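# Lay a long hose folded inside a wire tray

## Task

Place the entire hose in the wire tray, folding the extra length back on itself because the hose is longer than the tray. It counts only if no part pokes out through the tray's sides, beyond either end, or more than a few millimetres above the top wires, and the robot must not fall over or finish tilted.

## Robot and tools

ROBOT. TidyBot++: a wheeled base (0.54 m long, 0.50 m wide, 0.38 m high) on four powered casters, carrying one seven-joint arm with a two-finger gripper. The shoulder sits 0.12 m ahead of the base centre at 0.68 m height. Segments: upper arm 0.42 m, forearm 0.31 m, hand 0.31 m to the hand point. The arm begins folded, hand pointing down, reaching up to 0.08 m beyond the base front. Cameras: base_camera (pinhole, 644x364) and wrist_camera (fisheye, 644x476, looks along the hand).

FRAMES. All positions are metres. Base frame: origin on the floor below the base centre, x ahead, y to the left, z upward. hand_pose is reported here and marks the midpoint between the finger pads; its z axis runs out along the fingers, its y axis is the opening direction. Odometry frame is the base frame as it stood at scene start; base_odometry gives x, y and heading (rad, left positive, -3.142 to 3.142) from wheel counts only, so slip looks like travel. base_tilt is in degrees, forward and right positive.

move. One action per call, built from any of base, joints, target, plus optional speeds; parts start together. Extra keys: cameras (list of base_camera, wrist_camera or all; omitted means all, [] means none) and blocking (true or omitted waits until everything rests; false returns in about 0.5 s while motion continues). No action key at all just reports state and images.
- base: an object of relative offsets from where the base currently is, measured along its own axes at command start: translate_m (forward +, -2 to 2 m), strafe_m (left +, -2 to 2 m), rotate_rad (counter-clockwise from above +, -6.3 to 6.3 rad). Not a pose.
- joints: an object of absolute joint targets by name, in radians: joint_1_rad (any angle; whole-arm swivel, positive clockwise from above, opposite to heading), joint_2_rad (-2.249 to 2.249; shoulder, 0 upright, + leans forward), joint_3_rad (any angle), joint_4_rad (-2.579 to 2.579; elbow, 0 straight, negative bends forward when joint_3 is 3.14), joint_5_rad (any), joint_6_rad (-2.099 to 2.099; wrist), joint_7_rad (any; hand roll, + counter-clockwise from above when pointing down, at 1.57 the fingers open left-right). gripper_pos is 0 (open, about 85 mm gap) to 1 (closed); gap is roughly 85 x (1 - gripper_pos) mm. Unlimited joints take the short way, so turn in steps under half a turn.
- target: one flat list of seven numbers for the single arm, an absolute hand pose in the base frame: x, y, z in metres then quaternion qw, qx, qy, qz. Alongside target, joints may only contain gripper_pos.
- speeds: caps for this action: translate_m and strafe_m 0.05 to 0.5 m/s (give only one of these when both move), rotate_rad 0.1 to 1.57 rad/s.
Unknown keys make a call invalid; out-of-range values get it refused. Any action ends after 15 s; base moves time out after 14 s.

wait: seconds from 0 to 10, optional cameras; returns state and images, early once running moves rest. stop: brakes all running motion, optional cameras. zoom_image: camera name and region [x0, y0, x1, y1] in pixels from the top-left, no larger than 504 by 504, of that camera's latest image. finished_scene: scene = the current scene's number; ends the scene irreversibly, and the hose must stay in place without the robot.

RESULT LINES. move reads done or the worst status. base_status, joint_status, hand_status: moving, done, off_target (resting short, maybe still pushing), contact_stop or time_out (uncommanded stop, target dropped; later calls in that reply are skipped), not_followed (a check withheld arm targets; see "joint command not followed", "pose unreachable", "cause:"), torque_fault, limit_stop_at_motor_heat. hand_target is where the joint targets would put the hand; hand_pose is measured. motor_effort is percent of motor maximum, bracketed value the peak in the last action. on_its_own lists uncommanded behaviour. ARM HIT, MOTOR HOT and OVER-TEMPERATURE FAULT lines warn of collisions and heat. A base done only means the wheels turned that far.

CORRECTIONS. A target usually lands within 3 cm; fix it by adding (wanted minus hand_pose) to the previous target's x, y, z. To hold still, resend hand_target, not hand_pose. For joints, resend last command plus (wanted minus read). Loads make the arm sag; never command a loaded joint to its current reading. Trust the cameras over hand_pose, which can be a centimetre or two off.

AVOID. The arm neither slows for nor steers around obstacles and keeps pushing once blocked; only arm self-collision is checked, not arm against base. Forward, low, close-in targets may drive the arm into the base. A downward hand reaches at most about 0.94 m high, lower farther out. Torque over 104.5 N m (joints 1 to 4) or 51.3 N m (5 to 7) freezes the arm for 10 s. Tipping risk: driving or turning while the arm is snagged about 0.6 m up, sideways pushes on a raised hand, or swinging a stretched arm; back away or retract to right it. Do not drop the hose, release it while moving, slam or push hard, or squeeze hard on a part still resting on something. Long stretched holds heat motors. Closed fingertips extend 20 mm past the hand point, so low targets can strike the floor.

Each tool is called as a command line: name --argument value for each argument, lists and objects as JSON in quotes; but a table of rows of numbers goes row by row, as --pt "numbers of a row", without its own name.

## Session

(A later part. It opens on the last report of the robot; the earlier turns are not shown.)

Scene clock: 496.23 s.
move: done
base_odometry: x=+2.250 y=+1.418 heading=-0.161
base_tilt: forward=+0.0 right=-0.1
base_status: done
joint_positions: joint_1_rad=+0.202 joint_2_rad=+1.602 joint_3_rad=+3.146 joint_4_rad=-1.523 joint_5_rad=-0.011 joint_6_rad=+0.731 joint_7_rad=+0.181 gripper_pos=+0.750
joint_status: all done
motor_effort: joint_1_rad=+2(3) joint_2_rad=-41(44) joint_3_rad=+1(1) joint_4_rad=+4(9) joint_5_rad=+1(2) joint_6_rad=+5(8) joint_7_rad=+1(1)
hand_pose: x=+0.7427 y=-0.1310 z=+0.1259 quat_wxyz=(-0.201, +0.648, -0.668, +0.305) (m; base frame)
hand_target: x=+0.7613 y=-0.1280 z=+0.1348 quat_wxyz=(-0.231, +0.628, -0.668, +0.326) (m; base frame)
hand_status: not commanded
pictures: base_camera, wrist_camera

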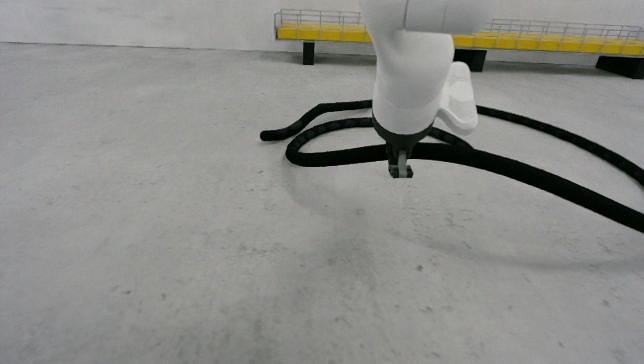

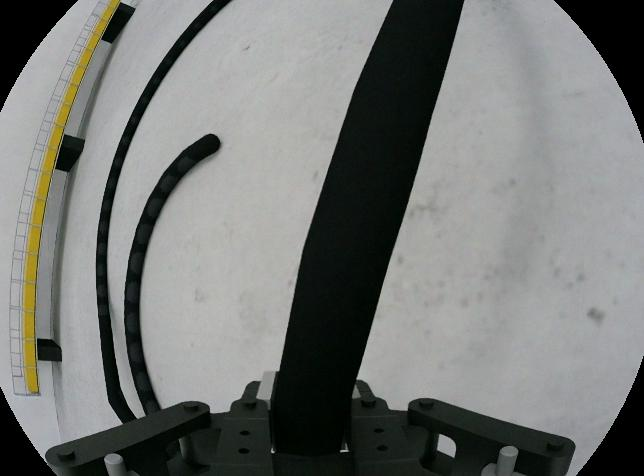

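move --joints '{"joint_2_rad": 1.75, "joint_4_rad": -0.76, "joint_6_rad": -0.68}' --cameras '["all"]'

move --joints '{"gripper_pos": 0.55}' --cameras '["base_camera"]'

move --joints '{"gripper_pos": 0.1}' --cameras '["all"]'

Scene clock: 499.00 s.
move: off_target
base_odometry: x=+2.250 y=+1.418 heading=-0.161
base_tilt: forward=+0.0 right=-0.1
base_status: not commanded
joint_positions: joint_1_rad=+0.202 joint_2_rad=+1.686 joint_3_rad=+3.146 joint_4_rad=-0.760 joint_5_rad=-0.011 joint_6_rad=-0.560 joint_7_rad=+0.181 gripper_pos=+0.751
joint_status: joint_2_rad off_target (ended at +1.686, target +1.750); joint_6_rad off_target (ended at -0.560, target -0.680); the others done
motor_effort: joint_1_rad=+2(2) joint_2_rad=-40(44) joint_3_rad=+1(1) joint_4_rad=+8(10) joint_5_rad=+3(3) joint_6_rad=-4(6) joint_7_rad=+1(2)
hand_pose: x=+0.7673 y=-0.1319 z=+0.0838 quat_wxyz=(-0.039, +0.695, -0.716, +0.056) (m; base frame)
hand_target: x=+0.6923 y=-0.1140 z=+0.0422 quat_wxyz=(+0.013, +0.685, -0.728, -0.020) (m; base frame)
hand_status: not commanded
pictures: base_camera, wrist_camera

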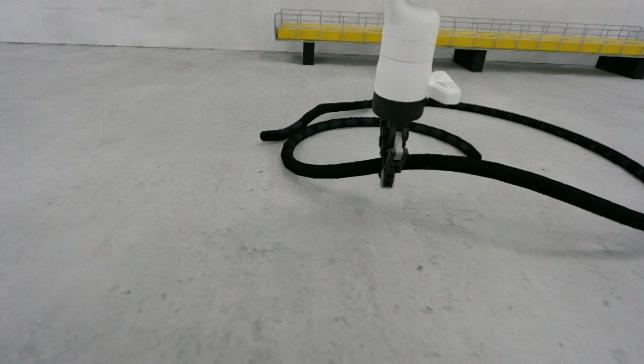

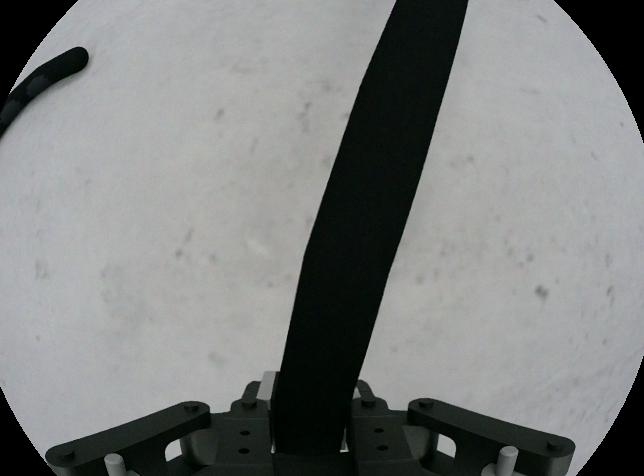

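Scene clock: 499.93 s.
move: done
base_odometry: x=+2.250 y=+1.418 heading=-0.161
base_tilt: forward=-0.1 right=-0.1
base_status: not commanded
joint_positions: joint_1_rad=+0.202 joint_2_rad=+1.736 joint_3_rad=+3.146 joint_4_rad=-0.764 joint_5_rad=-0.011 joint_6_rad=-0.617 joint_7_rad=+0.181 gripper_pos=+0.550
joint_status: all done
on_its_own: joint_2_rad moved +0.050 to your old target +1.750
motor_effort: joint_1_rad=+1(2) joint_2_rad=-47(51) joint_3_rad=-1(1) joint_4_rad=+11(13) joint_5_rad=+1(3) joint_6_rad=+0(4) joint_7_rad=-1(1)
hand_pose: x=+0.7180 y=-0.1217 z=+0.0497 quat_wxyz=(-0.008, +0.697, -0.717, +0.010) (m; base frame)
hand_target: x=+0.6923 y=-0.1140 z=+0.0422 quat_wxyz=(+0.013, +0.685, -0.728, -0.020) (m; base frame)
hand_status: not commanded
pictures: base_camera

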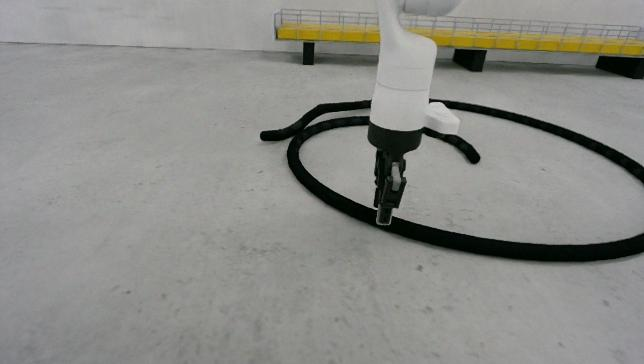

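Scene clock: 500.73 s.
move: done
base_odometry: x=+2.250 y=+1.418 heading=-0.161
base_tilt: forward=-0.1 right=-0.1
base_status: not commanded
joint_positions: joint_1_rad=+0.202 joint_2_rad=+1.736 joint_3_rad=+3.146 joint_4_rad=-0.764 joint_5_rad=-0.011 joint_6_rad=-0.617 joint_7_rad=+0.181 gripper_pos=+0.100
joint_status: all done
motor_effort: joint_1_rad=+1(1) joint_2_rad=-46(48) joint_3_rad=-1(1) joint_4_rad=+11(12) joint_5_rad=+1(1) joint_6_rad=+0(0) joint_7_rad=+0(1)
hand_pose: x=+0.7180 y=-0.1217 z=+0.0497 quat_wxyz=(-0.008, +0.697, -0.717, +0.010) (m; base frame)
hand_target: x=+0.6923 y=-0.1140 z=+0.0422 quat_wxyz=(+0.013, +0.685, -0.728, -0.020) (m; base frame)
hand_status: not commanded
pictures: base_camera, wrist_camera

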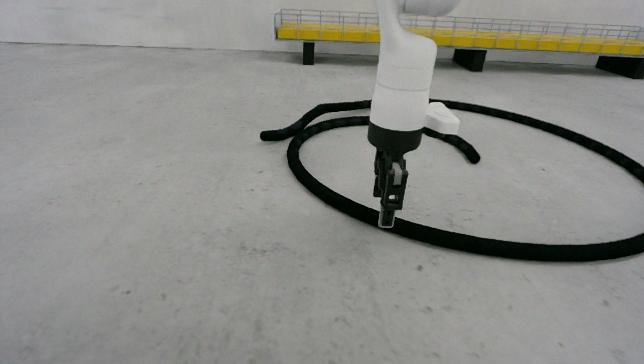

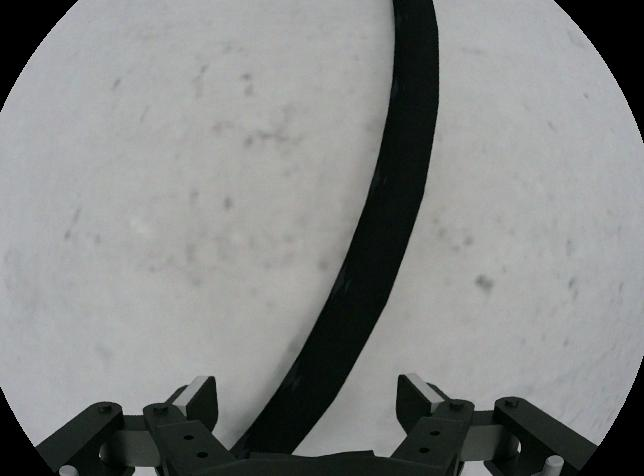

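move --joints '{"joint_2_rad": 1.36, "joint_4_rad": -1.18, "joint_6_rad": -0.6}' --cameras '[]'

move --base '{"strafe_m": -0.3}' --speeds '{"strafe_m": 0.3}' --joints '{"joint_1_rad": 0.0, "joint_2_rad": 0.2, "joint_4_rad": -1.8, "joint_6_rad": -0.9, "joint_7_rad": 1.57}' --cameras '["all"]'

Scene clock: 503.13 s.
move: done
base_odometry: x=+2.250 y=+1.418 heading=-0.161
base_tilt: forward=+0.0 right=-0.1
base_status: not commanded
joint_positions: joint_1_rad=+0.202 joint_2_rad=+1.356 joint_3_rad=+3.146 joint_4_rad=-1.159 joint_5_rad=-0.011 joint_6_rad=-0.617 joint_7_rad=+0.181 gripper_pos=+0.100
joint_status: all done
motor_effort: joint_1_rad=+1(1) joint_2_rad=-46(51) joint_3_rad=-1(1) joint_4_rad=+11(13) joint_5_rad=+1(1) joint_6_rad=+0(1) joint_7_rad=+0(1)
hand_pose: x=+0.7056 y=-0.1194 z=+0.2054 quat_wxyz=(-0.004, +0.696, -0.718, +0.004) (m; base frame)
hand_target: x=+0.6976 y=-0.1149 z=+0.1994 quat_wxyz=(-0.001, +0.686, -0.728, +0.000) (m; base frame)
hand_status: not commanded
pictures: none
No camera images: "cameras" was empty.

Scene clock: 505.93 s.
move: done
base_odometry: x=+2.202 y=+1.121 heading=-0.161
base_tilt: forward=+0.0 right=-0.1
base_status: done
joint_positions: joint_1_rad=+0.012 joint_2_rad=+0.206 joint_3_rad=+3.146 joint_4_rad=-1.782 joint_5_rad=-0.011 joint_6_rad=-0.821 joint_7_rad=+1.516 gripper_pos=+0.100
joint_status: all done
motor_effort: joint_1_rad=+1(4) joint_2_rad=-25(51) joint_3_rad=+0(2) joint_4_rad=+18(19) joint_5_rad=+1(1) joint_6_rad=+3(4) joint_7_rad=+0(1)
hand_pose: x=+0.5941 y=-0.0039 z=+0.6720 quat_wxyz=(-0.007, +0.985, -0.038, +0.165) (m; base frame)
hand_target: x=+0.5629 y=+0.0021 z=+0.6611 quat_wxyz=(+0.000, +0.993, +0.000, +0.121) (m; base frame)
hand_status: not commanded
pictures: base_camera, wrist_camera

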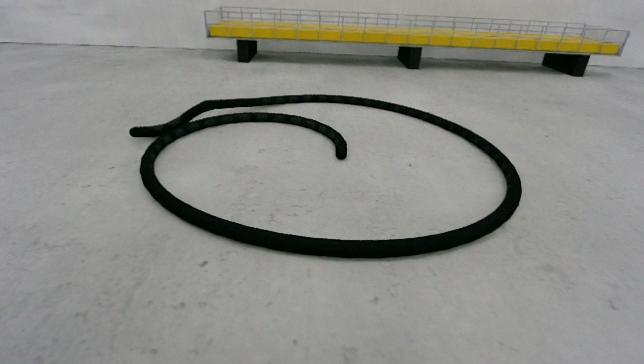

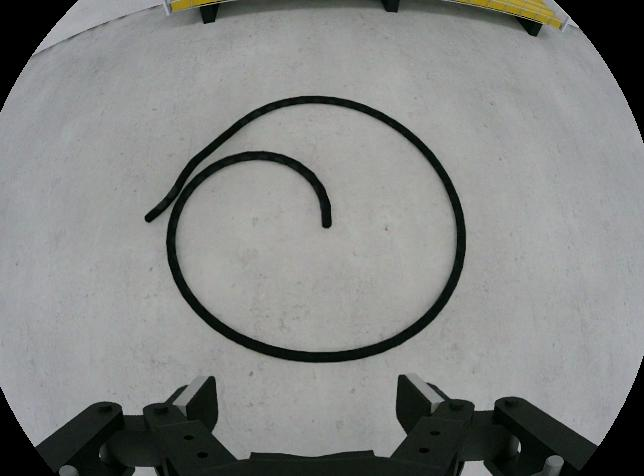

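move --joints '{"joint_1_rad": 0.115, "joint_2_rad": 1.28, "joint_4_rad": -1.587, "joint_6_rad": -0.2, "joint_7_rad": 0.08}' --cameras '["wrist_camera"]'

Scene clock: 512.70 s.
move: done
base_odometry: x=+2.202 y=+1.121 heading=-0.161
base_tilt: forward=+0.0 right=-0.1
base_status: not commanded
joint_positions: joint_1_rad=+0.103 joint_2_rad=+1.263 joint_3_rad=+3.146 joint_4_rad=-1.613 joint_5_rad=-0.011 joint_6_rad=-0.280 joint_7_rad=+0.134 gripper_pos=+0.100
joint_status: all done
motor_effort: joint_1_rad=+1(2) joint_2_rad=-40(43) joint_3_rad=-1(1) joint_4_rad=+5(19) joint_5_rad=+1(1) joint_6_rad=+0(4) joint_7_rad=-1(1)
hand_pose: x=+0.5952 y=-0.0495 z=+0.1946 quat_wxyz=(+0.005, +0.714, -0.700, -0.005) (m; base frame)
hand_target: x=+0.6274 y=-0.0564 z=+0.1895 quat_wxyz=(-0.024, +0.694, -0.719, +0.028) (m; base frame)
hand_status: not commanded
pictures: wrist_camera

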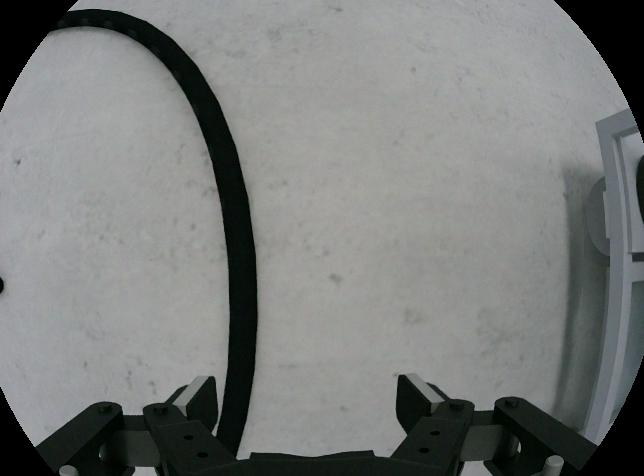

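move --cameras '["base_camera", "wrist_camera"]'

Scene clock: 514.13 s.
base_odometry: x=+2.202 y=+1.121 heading=-0.161
base_tilt: forward=+0.0 right=-0.1
base_status: not commanded
joint_positions: joint_1_rad=+0.103 joint_2_rad=+1.263 joint_3_rad=+3.146 joint_4_rad=-1.613 joint_5_rad=-0.011 joint_6_rad=-0.279 joint_7_rad=+0.132 gripper_pos=+0.100
joint_status: all done
motor_effort: joint_1_rad=+1(2) joint_2_rad=-39(43) joint_3_rad=-1(1) joint_4_rad=+6(19) joint_5_rad=+1(1) joint_6_rad=+0(4) joint_7_rad=-1(1)
hand_pose: x=+0.5957 y=-0.0496 z=+0.1946 quat_wxyz=(+0.005, +0.713, -0.701, -0.005) (m; base frame)
hand_target: x=+0.6274 y=-0.0564 z=+0.1895 quat_wxyz=(-0.024, +0.694, -0.719, +0.028) (m; base frame)
hand_status: not commanded
pictures: base_camera, wrist_camera

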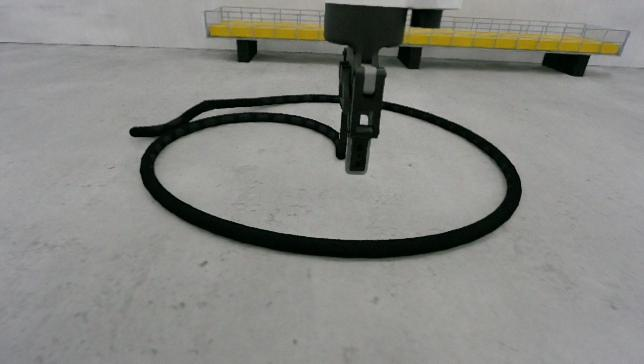

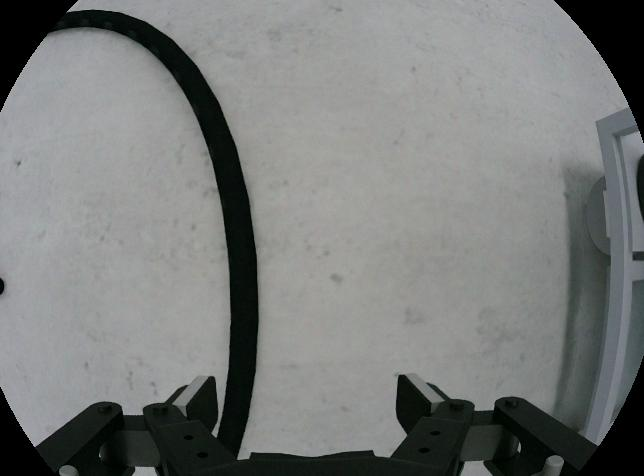

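move --joints '{"joint_1_rad": 0.385, "joint_2_rad": 1.36, "joint_4_rad": -1.24, "joint_6_rad": -0.6, "joint_7_rad": 0.93}' --cameras '["wrist_camera"]'

Scene clock: 517.60 s.
move: done
base_odometry: x=+2.202 y=+1.121 heading=-0.161
base_tilt: forward=+0.0 right=-0.1
base_status: not commanded
joint_positions: joint_1_rad=+0.384 joint_2_rad=+1.335 joint_3_rad=+3.146 joint_4_rad=-1.268 joint_5_rad=-0.011 joint_6_rad=-0.520 joint_7_rad=+0.876 gripper_pos=+0.100
joint_status: all done
motor_effort: joint_1_rad=+1(3) joint_2_rad=-45(46) joint_3_rad=-1(2) joint_4_rad=+10(10) joint_5_rad=+1(1) joint_6_rad=+0(2) joint_7_rad=+0(1)
hand_pose: x=+0.6534 y=-0.2158 z=+0.1989 quat_wxyz=(-0.002, +0.855, -0.518, +0.009) (m; base frame)
hand_target: x=+0.6345 y=-0.2064 z=+0.1897 quat_wxyz=(+0.003, +0.871, -0.490, -0.029) (m; base frame)
hand_status: not commanded
pictures: wrist_camera

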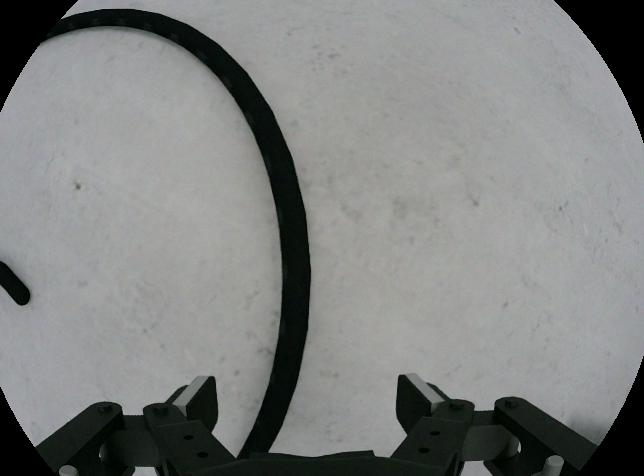

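move --joints '{"joint_1_rad": 0.345, "joint_2_rad": 1.755, "joint_4_rad": -0.79, "joint_6_rad": -0.65, "joint_7_rad": 0.65}' --cameras '["wrist_camera"]'

move --joints '{"gripper_pos": 0.8}' --cameras '["base_camera", "wrist_camera"]'

Scene clock: 519.90 s.
move: done
base_odometry: x=+2.202 y=+1.121 heading=-0.161
base_tilt: forward=+0.0 right=-0.1
base_status: not commanded
joint_positions: joint_1_rad=+0.356 joint_2_rad=+1.743 joint_3_rad=+3.146 joint_4_rad=-0.819 joint_5_rad=-0.011 joint_6_rad=-0.571 joint_7_rad=+0.703 gripper_pos=+0.100
joint_status: all done
motor_effort: joint_1_rad=+1(2) joint_2_rad=-46(50) joint_3_rad=-1(1) joint_4_rad=+10(12) joint_5_rad=+1(1) joint_6_rad=+0(2) joint_7_rad=-1(1)
hand_pose: x=+0.6715 y=-0.2047 z=+0.0353 quat_wxyz=(-0.002, +0.816, -0.578, +0.004) (m; base frame)
hand_target: x=+0.6596 y=-0.1919 z=+0.0338 quat_wxyz=(+0.007, +0.806, -0.591, -0.026) (m; base frame)
hand_status: not commanded
pictures: wrist_camera

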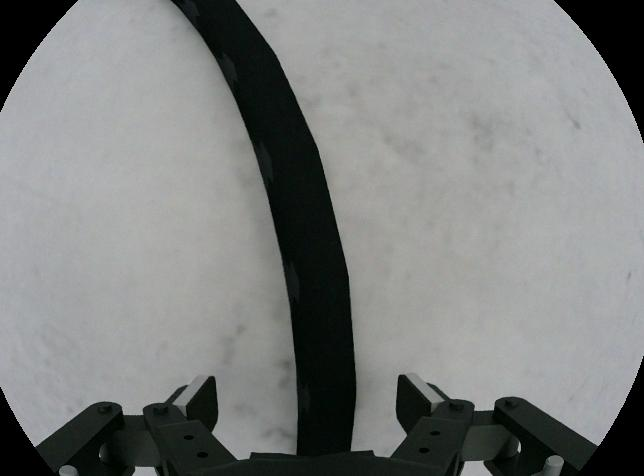

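Scene clock: 520.83 s.
move: off_target
base_odometry: x=+2.202 y=+1.121 heading=-0.161
base_tilt: forward=+0.0 right=-0.1
base_status: not commanded
joint_positions: joint_1_rad=+0.355 joint_2_rad=+1.742 joint_3_rad=+3.146 joint_4_rad=-0.818 joint_5_rad=-0.011 joint_6_rad=-0.580 joint_7_rad=+0.702 gripper_pos=+0.765
joint_status: gripper_pos off_target (ended at +0.765, target +0.800)
motor_effort: joint_1_rad=+0(1) joint_2_rad=-44(47) joint_3_rad=-1(2) joint_4_rad=+10(12) joint_5_rad=+0(1) joint_6_rad=+0(2) joint_7_rad=+0(1)
hand_pose: x=+0.6700 y=-0.2037 z=+0.0358 quat_wxyz=(-0.001, +0.816, -0.578, +0.000) (m; base frame)
hand_target: x=+0.6596 y=-0.1919 z=+0.0338 quat_wxyz=(+0.007, +0.806, -0.591, -0.026) (m; base frame)
hand_status: not commanded
pictures: base_camera, wrist_camera

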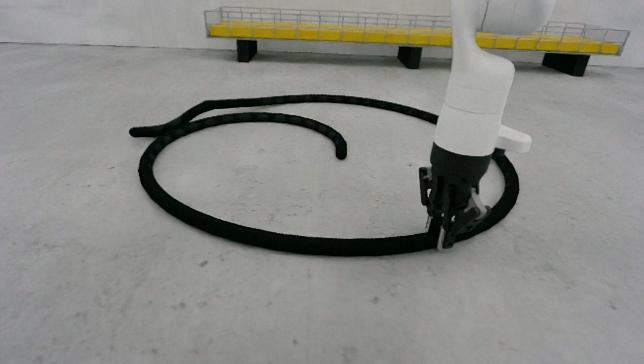

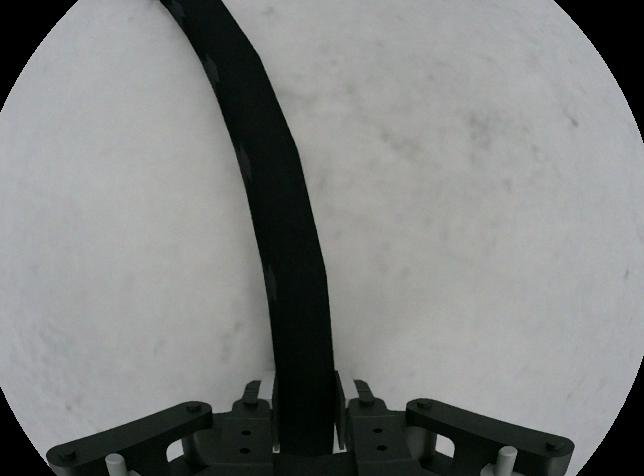

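move --joints '{"joint_2_rad": 0.9, "joint_4_rad": -1.4, "joint_6_rad": -0.8}' --cameras '["base_camera"]'

move --joints '{"joint_2_rad": 0.36, "joint_4_rad": -1.45, "joint_6_rad": -1.25}' --cameras '["base_camera"]'

move --joints '{"joint_2_rad": 0.36, "joint_4_rad": -0.63, "joint_6_rad": -2.06}' --cameras '["base_camera", "wrist_camera"]'

Scene clock: 523.23 s.
move: off_target
base_odometry: x=+2.202 y=+1.121 heading=-0.161
base_tilt: forward=+0.0 right=+0.0
base_status: not commanded
joint_positions: joint_1_rad=+0.348 joint_2_rad=+0.945 joint_3_rad=+3.146 joint_4_rad=-1.399 joint_5_rad=-0.011 joint_6_rad=-0.733 joint_7_rad=+0.702 gripper_pos=+0.765
joint_status: joint_2_rad off_target (ended at +0.945, target +0.900); the others done
motor_effort: joint_1_rad=+3(3) joint_2_rad=-51(56) joint_3_rad=-1(2) joint_4_rad=+17(18) joint_5_rad=+0(1) joint_6_rad=+2(3) joint_7_rad=-1(2)
hand_pose: x=+0.6703 y=-0.1988 z=+0.3982 quat_wxyz=(-0.010, +0.817, -0.575, +0.031) (m; base frame)
hand_target: x=+0.6627 y=-0.1930 z=+0.4229 quat_wxyz=(-0.007, +0.806, -0.591, +0.020) (m; base frame)
hand_status: not commanded
pictures: base_camera

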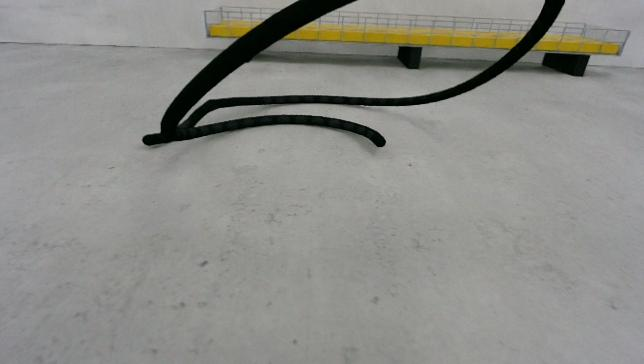

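Scene clock: 525.00 s.
move: off_target
base_odometry: x=+2.202 y=+1.121 heading=-0.161
base_tilt: forward=+0.0 right=-0.1
base_status: not commanded
joint_positions: joint_1_rad=+0.348 joint_2_rad=+0.407 joint_3_rad=+3.146 joint_4_rad=-1.468 joint_5_rad=-0.011 joint_6_rad=-1.191 joint_7_rad=+0.701 gripper_pos=+0.765
joint_status: joint_2_rad off_target (ended at +0.407, target +0.360); the others done
motor_effort: joint_1_rad=+1(3) joint_2_rad=-41(55) joint_3_rad=-1(1) joint_4_rad=+24(24) joint_5_rad=-1(2) joint_6_rad=+4(6) joint_7_rad=+0(1)
hand_pose: x=+0.5805 y=-0.1648 z=+0.6636 quat_wxyz=(-0.014, +0.818, -0.575, +0.035) (m; base frame)
hand_target: x=+0.5705 y=-0.1600 z=+0.6909 quat_wxyz=(-0.012, +0.806, -0.590, +0.039) (m; base frame)
hand_status: not commanded
pictures: base_camera

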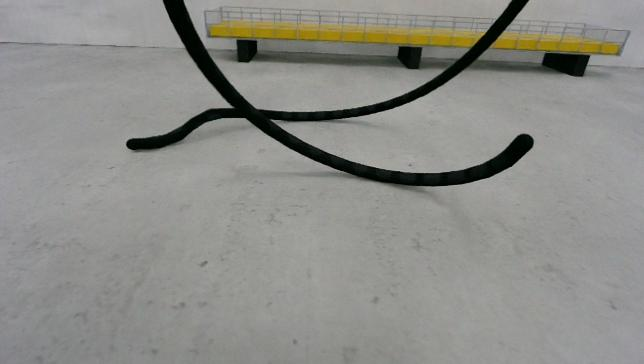

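Scene clock: 527.10 s.
move: off_target
base_odometry: x=+2.202 y=+1.121 heading=-0.161
base_tilt: forward=+0.0 right=-0.1
base_status: not commanded
joint_positions: joint_1_rad=+0.348 joint_2_rad=+0.407 joint_3_rad=+3.146 joint_4_rad=-0.699 joint_5_rad=-0.011 joint_6_rad=-2.000 joint_7_rad=+0.700 gripper_pos=+0.765
joint_status: joint_2_rad off_target (ended at +0.407, target +0.360); joint_4_rad off_target (ended at -0.699, target -0.630); the others done
motor_effort: joint_1_rad=+1(2) joint_2_rad=-40(45) joint_3_rad=-1(1) joint_4_rad=+24(26) joint_5_rad=-2(2) joint_6_rad=+4(5) joint_7_rad=+0(1)
hand_pose: x=+0.5511 y=-0.1537 z=+0.8980 quat_wxyz=(-0.008, +0.820, -0.572, +0.016) (m; base frame)
hand_target: x=+0.5332 y=-0.1469 z=+0.9381 quat_wxyz=(-0.013, +0.806, -0.590, +0.044) (m; base frame)
hand_status: not commanded
pictures: base_camera, wrist_camera

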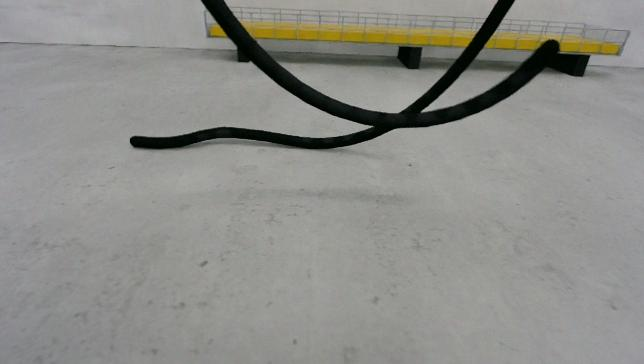

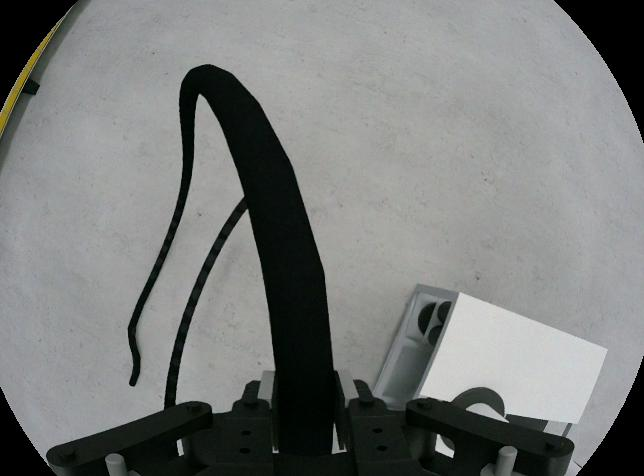

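move --joints '{"joint_1_rad": 0.0, "joint_2_rad": 0.17, "joint_4_rad": -0.42, "joint_6_rad": -1.6, "joint_7_rad": 1.62}' --cameras '["base_camera", "wrist_camera"]'

Scene clock: 534.33 s.
move: off_target
base_odometry: x=+2.202 y=+1.121 heading=-0.161
base_tilt: forward=+0.0 right=-0.1
base_status: not commanded
joint_positions: joint_1_rad=+0.000 joint_2_rad=+0.213 joint_3_rad=+3.146 joint_4_rad=-0.485 joint_5_rad=-0.011 joint_6_rad=-1.709 joint_7_rad=+1.595 gripper_pos=+0.766
joint_status: joint_2_rad off_target (ended at +0.213, target +0.170); joint_4_rad off_target (ended at -0.485, target -0.420); joint_6_rad off_target (ended at -1.709, target -1.600); the others done
motor_effort: joint_1_rad=+1(3) joint_2_rad=-32(44) joint_3_rad=-1(3) joint_4_rad=+23(26) joint_5_rad=-2(4) joint_6_rad=+11(13) joint_7_rad=-3(5)
hand_pose: x=+0.6189 y=+0.0028 z=+1.1031 quat_wxyz=(+0.001, +0.933, +0.012, +0.359) (m; base frame)
hand_target: x=+0.6186 y=+0.0020 z=+1.1771 quat_wxyz=(+0.011, +0.889, +0.022, +0.458) (m; base frame)
hand_status: not commanded
pictures: base_camera, wrist_camera

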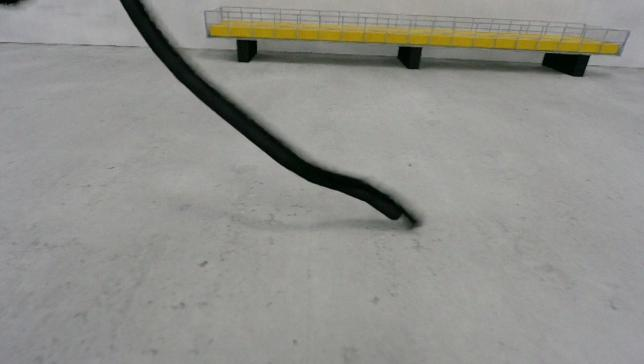

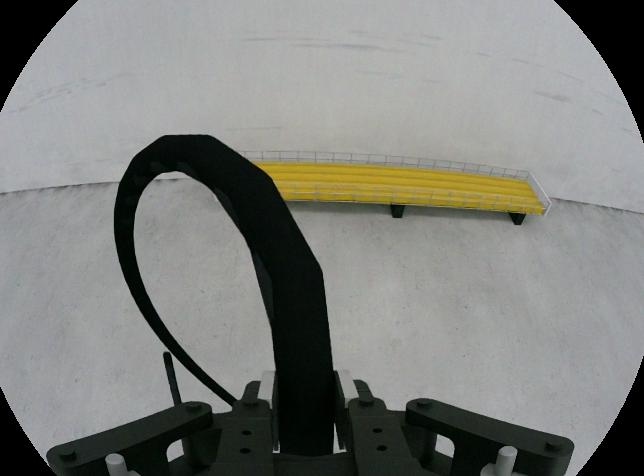

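move --joints '{"joint_1_rad": 0.0, "joint_2_rad": 0.07, "joint_4_rad": -0.25, "joint_6_rad": -1.1, "joint_7_rad": 3.18}' --cameras '["base_camera", "wrist_camera"]'

Scene clock: 536.57 s.
move: off_target
base_odometry: x=+2.202 y=+1.121 heading=-0.161
base_tilt: forward=-0.1 right=-0.1
base_status: not commanded
joint_positions: joint_1_rad=+0.000 joint_2_rad=+0.118 joint_3_rad=+3.146 joint_4_rad=-0.317 joint_5_rad=-0.011 joint_6_rad=-1.233 joint_7_rad=+3.130 gripper_pos=+0.766
joint_status: joint_2_rad off_target (ended at +0.118, target +0.070); joint_4_rad off_target (ended at -0.317, target -0.250); joint_6_rad off_target (ended at -1.233, target -1.100); the others done
motor_effort: joint_1_rad=+1(3) joint_2_rad=-26(34) joint_3_rad=+0(1) joint_4_rad=+22(25) joint_5_rad=+1(2) joint_6_rad=+17(18) joint_7_rad=-1(3)
hand_pose: x=+0.6108 y=+0.0026 z=+1.3543 quat_wxyz=(+0.470, +0.526, +0.521, +0.480) (m; base frame)
hand_target: x=+0.5551 y=+0.0020 z=+1.4467 quat_wxyz=(+0.546, +0.452, +0.470, +0.526) (m; base frame)
hand_status: not commanded
pictures: base_camera, wrist_camera

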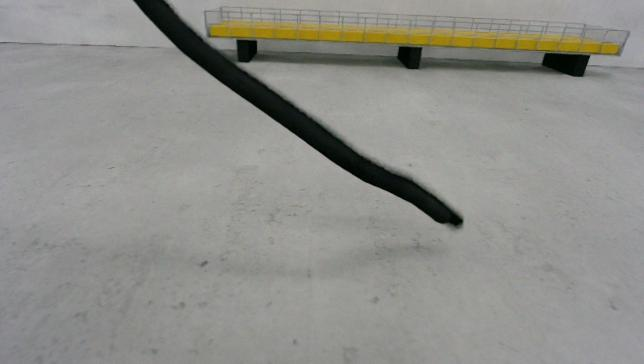

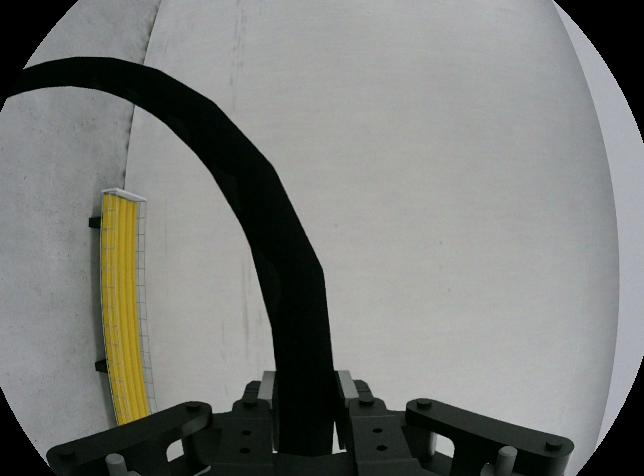

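move --joints '{"joint_1_rad": 0.0, "joint_2_rad": 0.04, "joint_4_rad": -0.2, "joint_6_rad": -0.6}' --cameras '["base_camera", "wrist_camera"]'

Scene clock: 538.30 s.
move: off_target
base_odometry: x=+2.202 y=+1.121 heading=-0.161
base_tilt: forward=+0.0 right=-0.1
base_status: not commanded
joint_positions: joint_1_rad=+0.000 joint_2_rad=+0.080 joint_3_rad=+3.146 joint_4_rad=-0.264 joint_5_rad=-0.011 joint_6_rad=-0.735 joint_7_rad=+3.131 gripper_pos=+0.766
joint_status: joint_2_rad off_target (ended at +0.080, target +0.040); joint_4_rad off_target (ended at -0.264, target -0.200); joint_6_rad off_target (ended at -0.736, target -0.600); the others done
motor_effort: joint_1_rad=+1(1) joint_2_rad=-24(31) joint_3_rad=+0(1) joint_4_rad=+21(26) joint_5_rad=+1(1) joint_6_rad=+18(21) joint_7_rad=-1(2)
hand_pose: x=+0.5327 y=+0.0020 z=+1.5443 quat_wxyz=(+0.601, +0.365, +0.361, +0.612) (m; base frame)
hand_target: x=+0.4423 y=+0.0018 z=+1.6154 quat_wxyz=(+0.657, +0.283, +0.294, +0.634) (m; base frame)
hand_status: not commanded
pictures: base_camera, wrist_camera

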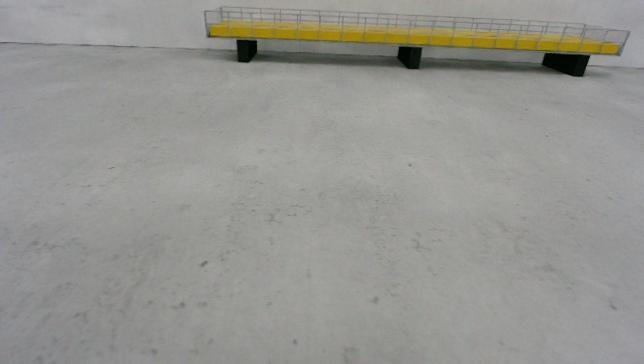

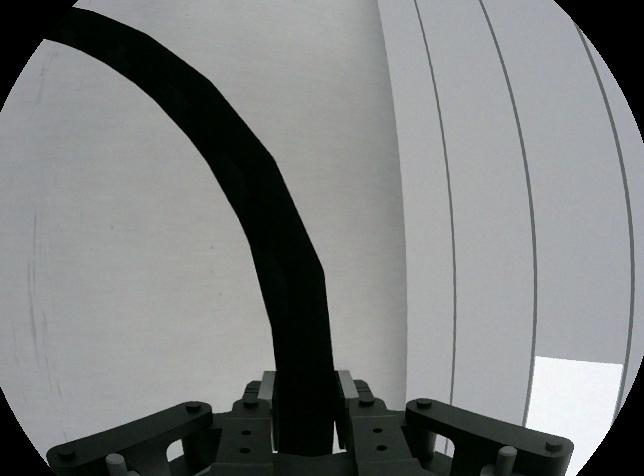

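move --base '{"translate_m": 1.2}' --speeds '{"translate_m": 0.25}' --cameras '["base_camera"]'

Scene clock: 544.63 s.
move: done
base_odometry: x=+3.386 y=+0.929 heading=-0.161
base_tilt: forward=+0.0 right=-0.1
base_status: done
joint_positions: joint_1_rad=+0.000 joint_2_rad=+0.088 joint_3_rad=+3.146 joint_4_rad=-0.263 joint_5_rad=-0.011 joint_6_rad=-0.735 joint_7_rad=+3.131 gripper_pos=+0.766
joint_status: not commanded
motor_effort: joint_1_rad=+1(1) joint_2_rad=-24(29) joint_3_rad=+0(0) joint_4_rad=+21(22) joint_5_rad=+1(1) joint_6_rad=+17(18) joint_7_rad=-1(1)
hand_pose: x=+0.5393 y=+0.0020 z=+1.5413 quat_wxyz=(+0.600, +0.367, +0.363, +0.611) (m; base frame)
hand_target: x=+0.4423 y=+0.0018 z=+1.6154 quat_wxyz=(+0.657, +0.283, +0.294, +0.634) (m; base frame)
hand_status: not commanded
pictures: base_camera

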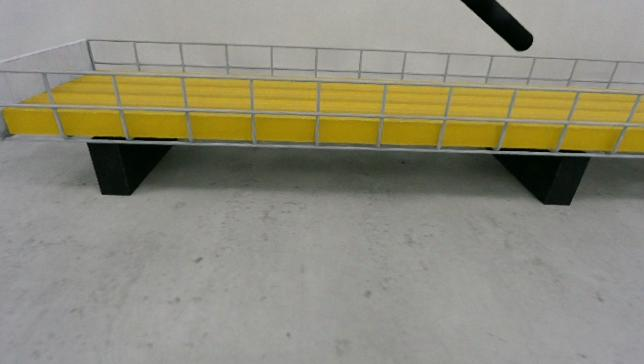

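move --base '{"translate_m": 0.36}' --speeds '{"translate_m": 0.2}' --cameras '["base_camera"]'

Scene clock: 547.47 s.
move: done
base_odometry: x=+3.742 y=+0.871 heading=-0.161
base_tilt: forward=+0.0 right=-0.1
base_status: done
joint_positions: joint_1_rad=+0.000 joint_2_rad=+0.086 joint_3_rad=+3.146 joint_4_rad=-0.262 joint_5_rad=-0.011 joint_6_rad=-0.735 joint_7_rad=+3.131 gripper_pos=+0.766
joint_status: not commanded
motor_effort: joint_1_rad=+1(1) joint_2_rad=-26(28) joint_3_rad=+0(1) joint_4_rad=+21(22) joint_5_rad=+1(1) joint_6_rad=+18(18) joint_7_rad=+0(1)
hand_pose: x=+0.5371 y=+0.0020 z=+1.5426 quat_wxyz=(+0.601, +0.366, +0.362, +0.611) (m; base frame)
hand_target: x=+0.4423 y=+0.0018 z=+1.6154 quat_wxyz=(+0.657, +0.283, +0.294, +0.634) (m; base frame)
hand_status: not commanded
pictures: base_camera

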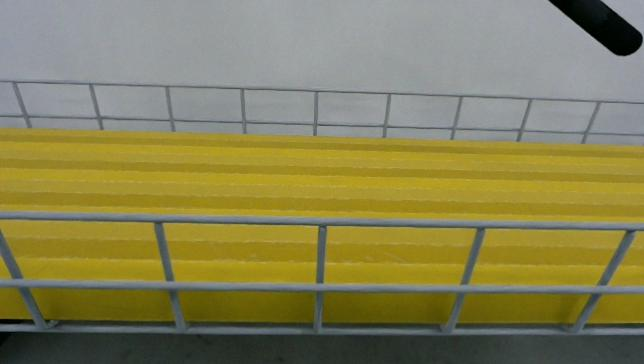

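move --joints '{"joint_1_rad": 0.0, "joint_2_rad": 0.06, "joint_4_rad": -0.29, "joint_6_rad": -1.46, "joint_7_rad": 2.3}' --cameras '["base_camera", "wrist_camera"]'

Scene clock: 549.73 s.
move: done
base_odometry: x=+3.742 y=+0.871 heading=-0.161
base_tilt: forward=+0.0 right=-0.1
base_status: not commanded
joint_positions: joint_1_rad=+0.000 joint_2_rad=+0.096 joint_3_rad=+3.146 joint_4_rad=-0.326 joint_5_rad=-0.011 joint_6_rad=-1.441 joint_7_rad=+2.361 gripper_pos=+0.766
joint_status: all done
motor_effort: joint_1_rad=+1(2) joint_2_rad=-25(27) joint_3_rad=+0(1) joint_4_rad=+21(24) joint_5_rad=-1(1) joint_6_rad=+16(20) joint_7_rad=-3(4)
hand_pose: x=+0.5860 y=+0.0028 z=+1.2978 quat_wxyz=(+0.227, +0.740, +0.310, +0.552) (m; base frame)
hand_target: x=+0.5544 y=+0.0020 z=+1.3234 quat_wxyz=(+0.220, +0.735, +0.281, +0.577) (m; base frame)
hand_status: not commanded
pictures: base_camera, wrist_camera

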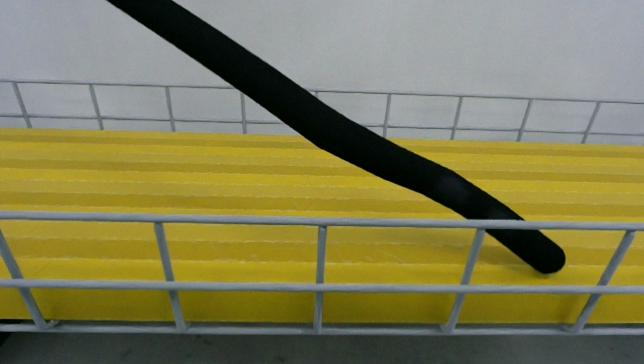

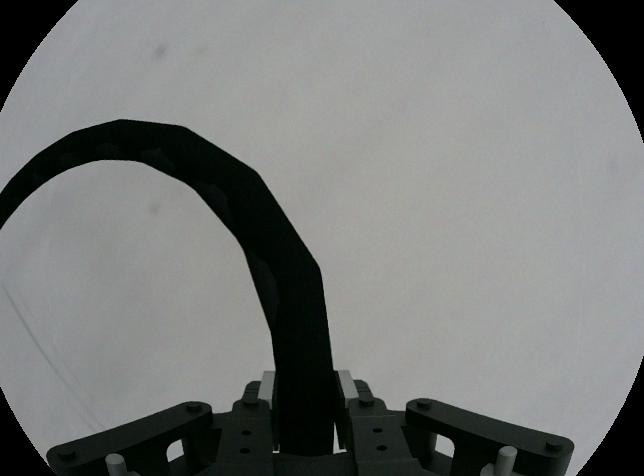

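zoom_image --camera "base_camera" --region '[400, 150, 644, 340]'

Scaled by 2.066.

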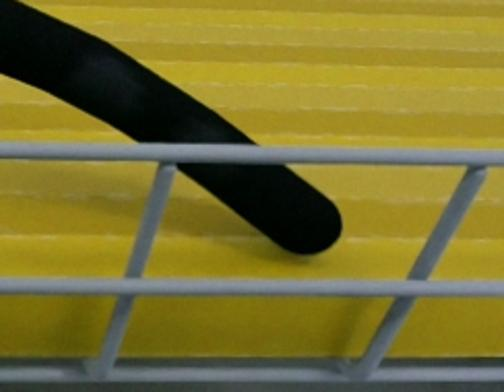

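move --base '{"strafe_m": -0.3}' --speeds '{"strafe_m": 0.15}' --joints '{"joint_1_rad": 0.0, "joint_2_rad": 0.08, "joint_4_rad": -0.28, "joint_6_rad": -1.2, "joint_7_rad": 3.18}' --cameras '["base_camera", "wrist_camera"]'

Scene clock: 555.07 s.
move: off_target
base_odometry: x=+3.694 y=+0.575 heading=-0.161
base_tilt: forward=-0.1 right=-0.1
base_status: done
joint_positions: joint_1_rad=+0.000 joint_2_rad=+0.103 joint_3_rad=+3.146 joint_4_rad=-0.326 joint_5_rad=-0.011 joint_6_rad=-1.323 joint_7_rad=+3.135 gripper_pos=+0.766
joint_status: joint_4_rad off_target (ended at -0.326, target -0.280); joint_6_rad off_target (ended at -1.323, target -1.200); the others done
motor_effort: joint_1_rad=+0(4) joint_2_rad=-25(27) joint_3_rad=-1(2) joint_4_rad=+22(22) joint_5_rad=+0(2) joint_6_rad=+17(17) joint_7_rad=+0(3)
hand_pose: x=+0.5993 y=+0.0027 z=+1.3302 quat_wxyz=(+0.449, +0.545, +0.542, +0.457) (m; base frame)
hand_target: x=+0.5746 y=+0.0020 z=+1.3988 quat_wxyz=(+0.512, +0.487, +0.507, +0.493) (m; base frame)
hand_status: not commanded
pictures: base_camera, wrist_camera

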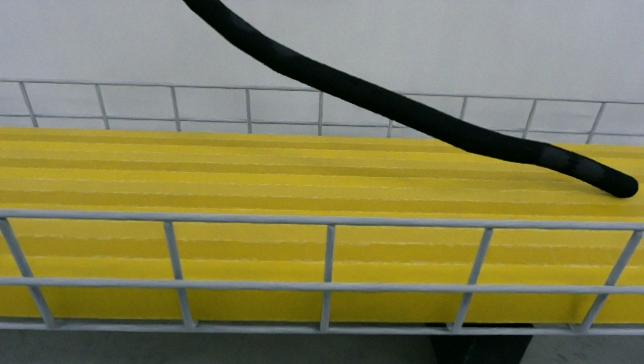

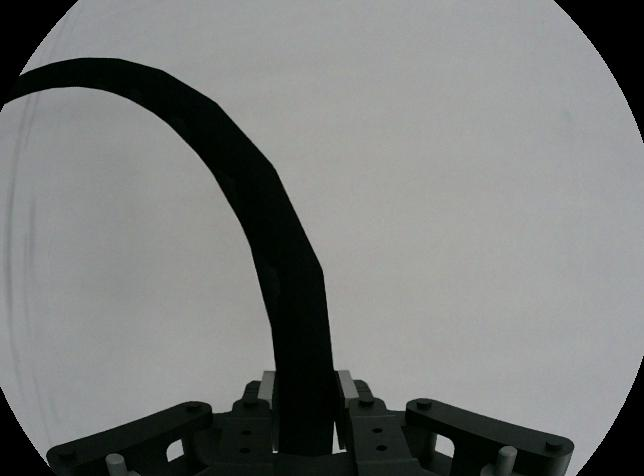

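move --joints '{"joint_1_rad": 0.0, "joint_2_rad": -0.19, "joint_4_rad": -1.13, "joint_6_rad": -0.79}' --cameras '["base_camera", "wrist_camera"]'

Scene clock: 557.73 s.
move: off_target
base_odometry: x=+3.694 y=+0.575 heading=-0.161
base_tilt: forward=-0.1 right=-0.1
base_status: not commanded
joint_positions: joint_1_rad=+0.000 joint_2_rad=-0.138 joint_3_rad=+3.146 joint_4_rad=-1.160 joint_5_rad=-0.011 joint_6_rad=-0.911 joint_7_rad=+3.135 gripper_pos=+0.766
joint_status: joint_2_rad off_target (ended at -0.138, target -0.190); joint_6_rad off_target (ended at -0.911, target -0.790); the others done
motor_effort: joint_1_rad=+1(2) joint_2_rad=-22(27) joint_3_rad=+1(1) joint_4_rad=+29(30) joint_5_rad=+1(1) joint_6_rad=+14(18) joint_7_rad=+0(1)
hand_pose: x=+0.6203 y=+0.0015 z=+1.1527 quat_wxyz=(+0.398, +0.585, +0.578, +0.406) (m; base frame)
hand_target: x=+0.6007 y=+0.0023 z=+1.2310 quat_wxyz=(+0.467, +0.527, +0.549, +0.450) (m; base frame)
hand_status: not commanded
pictures: base_camera, wrist_camera

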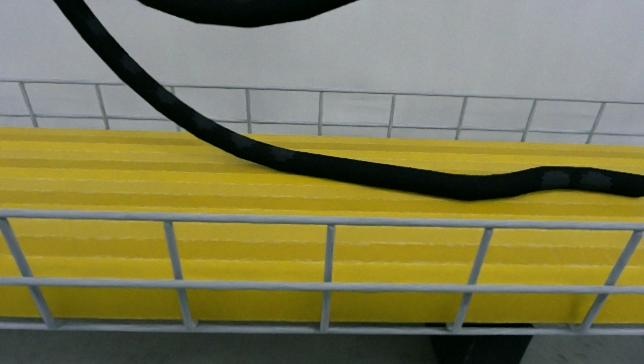

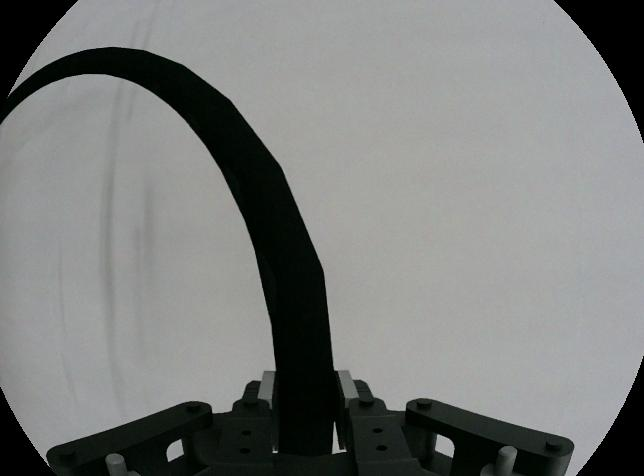

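move --joints '{"joint_1_rad": 0.0, "joint_2_rad": -0.22, "joint_4_rad": -1.5, "joint_6_rad": -0.62}' --cameras '["base_camera"]'

Scene clock: 559.70 s.
move: off_target
base_odometry: x=+3.694 y=+0.575 heading=-0.161
base_tilt: forward=+0.0 right=-0.1
base_status: not commanded
joint_positions: joint_1_rad=+0.000 joint_2_rad=-0.176 joint_3_rad=+3.146 joint_4_rad=-1.527 joint_5_rad=-0.011 joint_6_rad=-0.727 joint_7_rad=+3.135 gripper_pos=+0.766
joint_status: joint_2_rad off_target (ended at -0.176, target -0.220); joint_6_rad off_target (ended at -0.727, target -0.620); the others done
motor_effort: joint_1_rad=+1(3) joint_2_rad=-21(23) joint_3_rad=+1(1) joint_4_rad=+30(31) joint_5_rad=+2(2) joint_6_rad=+12(14) joint_7_rad=+1(1)
hand_pose: x=+0.6241 y=+0.0011 z=+1.0138 quat_wxyz=(+0.354, +0.614, +0.605, +0.363) (m; base frame)
hand_target: x=+0.6229 y=+0.0023 z=+1.0819 quat_wxyz=(+0.419, +0.563, +0.587, +0.404) (m; base frame)
hand_status: not commanded
pictures: base_camera

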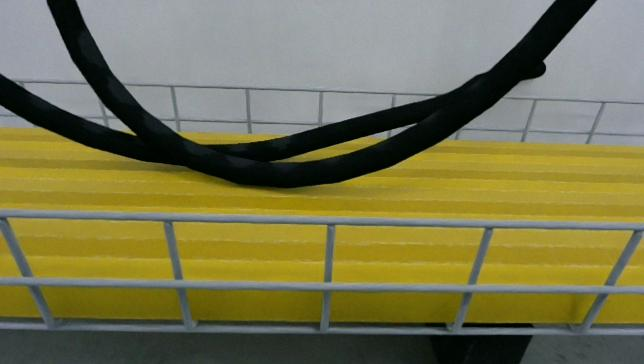

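move --base '{"strafe_m": 0.2}' --speeds '{"strafe_m": 0.15}' --joints '{"joint_1_rad": 0.0, "joint_2_rad": 0.04, "joint_4_rad": -0.85, "joint_6_rad": -1.62, "joint_7_rad": 1.52}' --cameras '["base_camera", "wrist_camera"]'

Scene clock: 564.40 s.
move: off_target
base_odometry: x=+3.726 y=+0.773 heading=-0.160
base_tilt: forward=+0.0 right=-0.1
base_status: done
joint_positions: joint_1_rad=-0.003 joint_2_rad=+0.056 joint_3_rad=+3.146 joint_4_rad=-0.923 joint_5_rad=-0.011 joint_6_rad=-1.572 joint_7_rad=+1.594 gripper_pos=+0.766
joint_status: joint_4_rad off_target (ended at -0.923, target -0.850); the others done
motor_effort: joint_1_rad=+2(4) joint_2_rad=-26(29) joint_3_rad=+1(2) joint_4_rad=+25(31) joint_5_rad=-2(4) joint_6_rad=+10(14) joint_7_rad=-3(4)
hand_pose: x=+0.5768 y=+0.0041 z=+1.0191 quat_wxyz=(-0.001, +0.956, +0.012, +0.292) (m; base frame)
hand_target: x=+0.5639 y=+0.0020 z=+1.0488 quat_wxyz=(-0.008, +0.950, -0.023, +0.310) (m; base frame)
hand_status: not commanded
pictures: base_camera, wrist_camera

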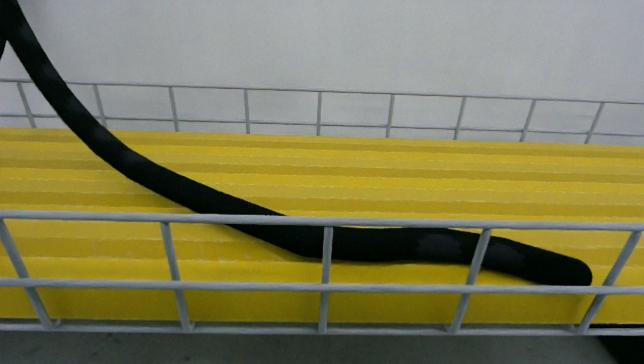

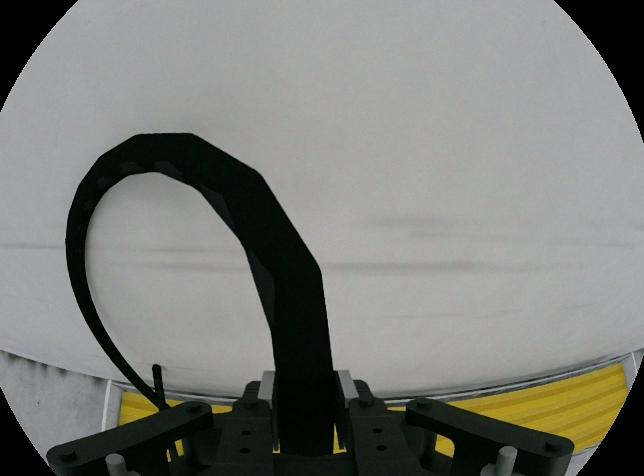

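move --base '{"strafe_m": -0.3}' --speeds '{"strafe_m": 0.15}' --joints '{"joint_1_rad": 0.0, "joint_2_rad": 0.09, "joint_4_rad": -1.75, "joint_6_rad": -0.8, "joint_7_rad": 1.52}' --cameras '["base_camera", "wrist_camera"]'

Scene clock: 567.43 s.
move: done
base_odometry: x=+3.678 y=+0.476 heading=-0.159
base_tilt: forward=+0.0 right=-0.1
base_status: done
joint_positions: joint_1_rad=-0.007 joint_2_rad=+0.084 joint_3_rad=+3.145 joint_4_rad=-1.755 joint_5_rad=-0.011 joint_6_rad=-0.890 joint_7_rad=+1.586 gripper_pos=+0.766
joint_status: all done
motor_effort: joint_1_rad=+4(6) joint_2_rad=-25(28) joint_3_rad=+3(4) joint_4_rad=+24(26) joint_5_rad=-1(2) joint_6_rad=+5(10) joint_7_rad=-3(5)
hand_pose: x=+0.5825 y=+0.0057 z=+0.7327 quat_wxyz=(-0.003, +0.979, +0.007, +0.205) (m; base frame)
hand_target: x=+0.6095 y=+0.0021 z=+0.7443 quat_wxyz=(-0.007, +0.968, -0.024, +0.248) (m; base frame)
hand_status: not commanded
pictures: base_camera, wrist_camera

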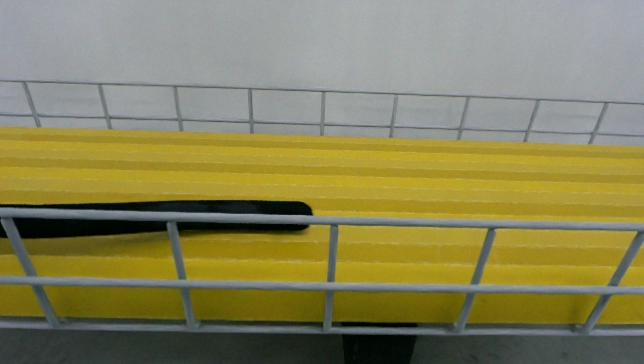

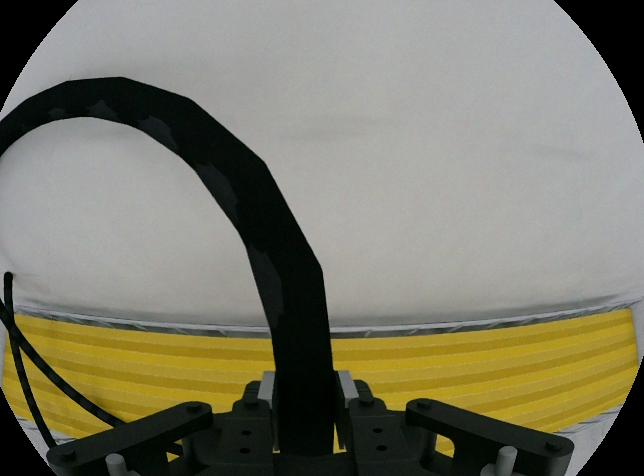

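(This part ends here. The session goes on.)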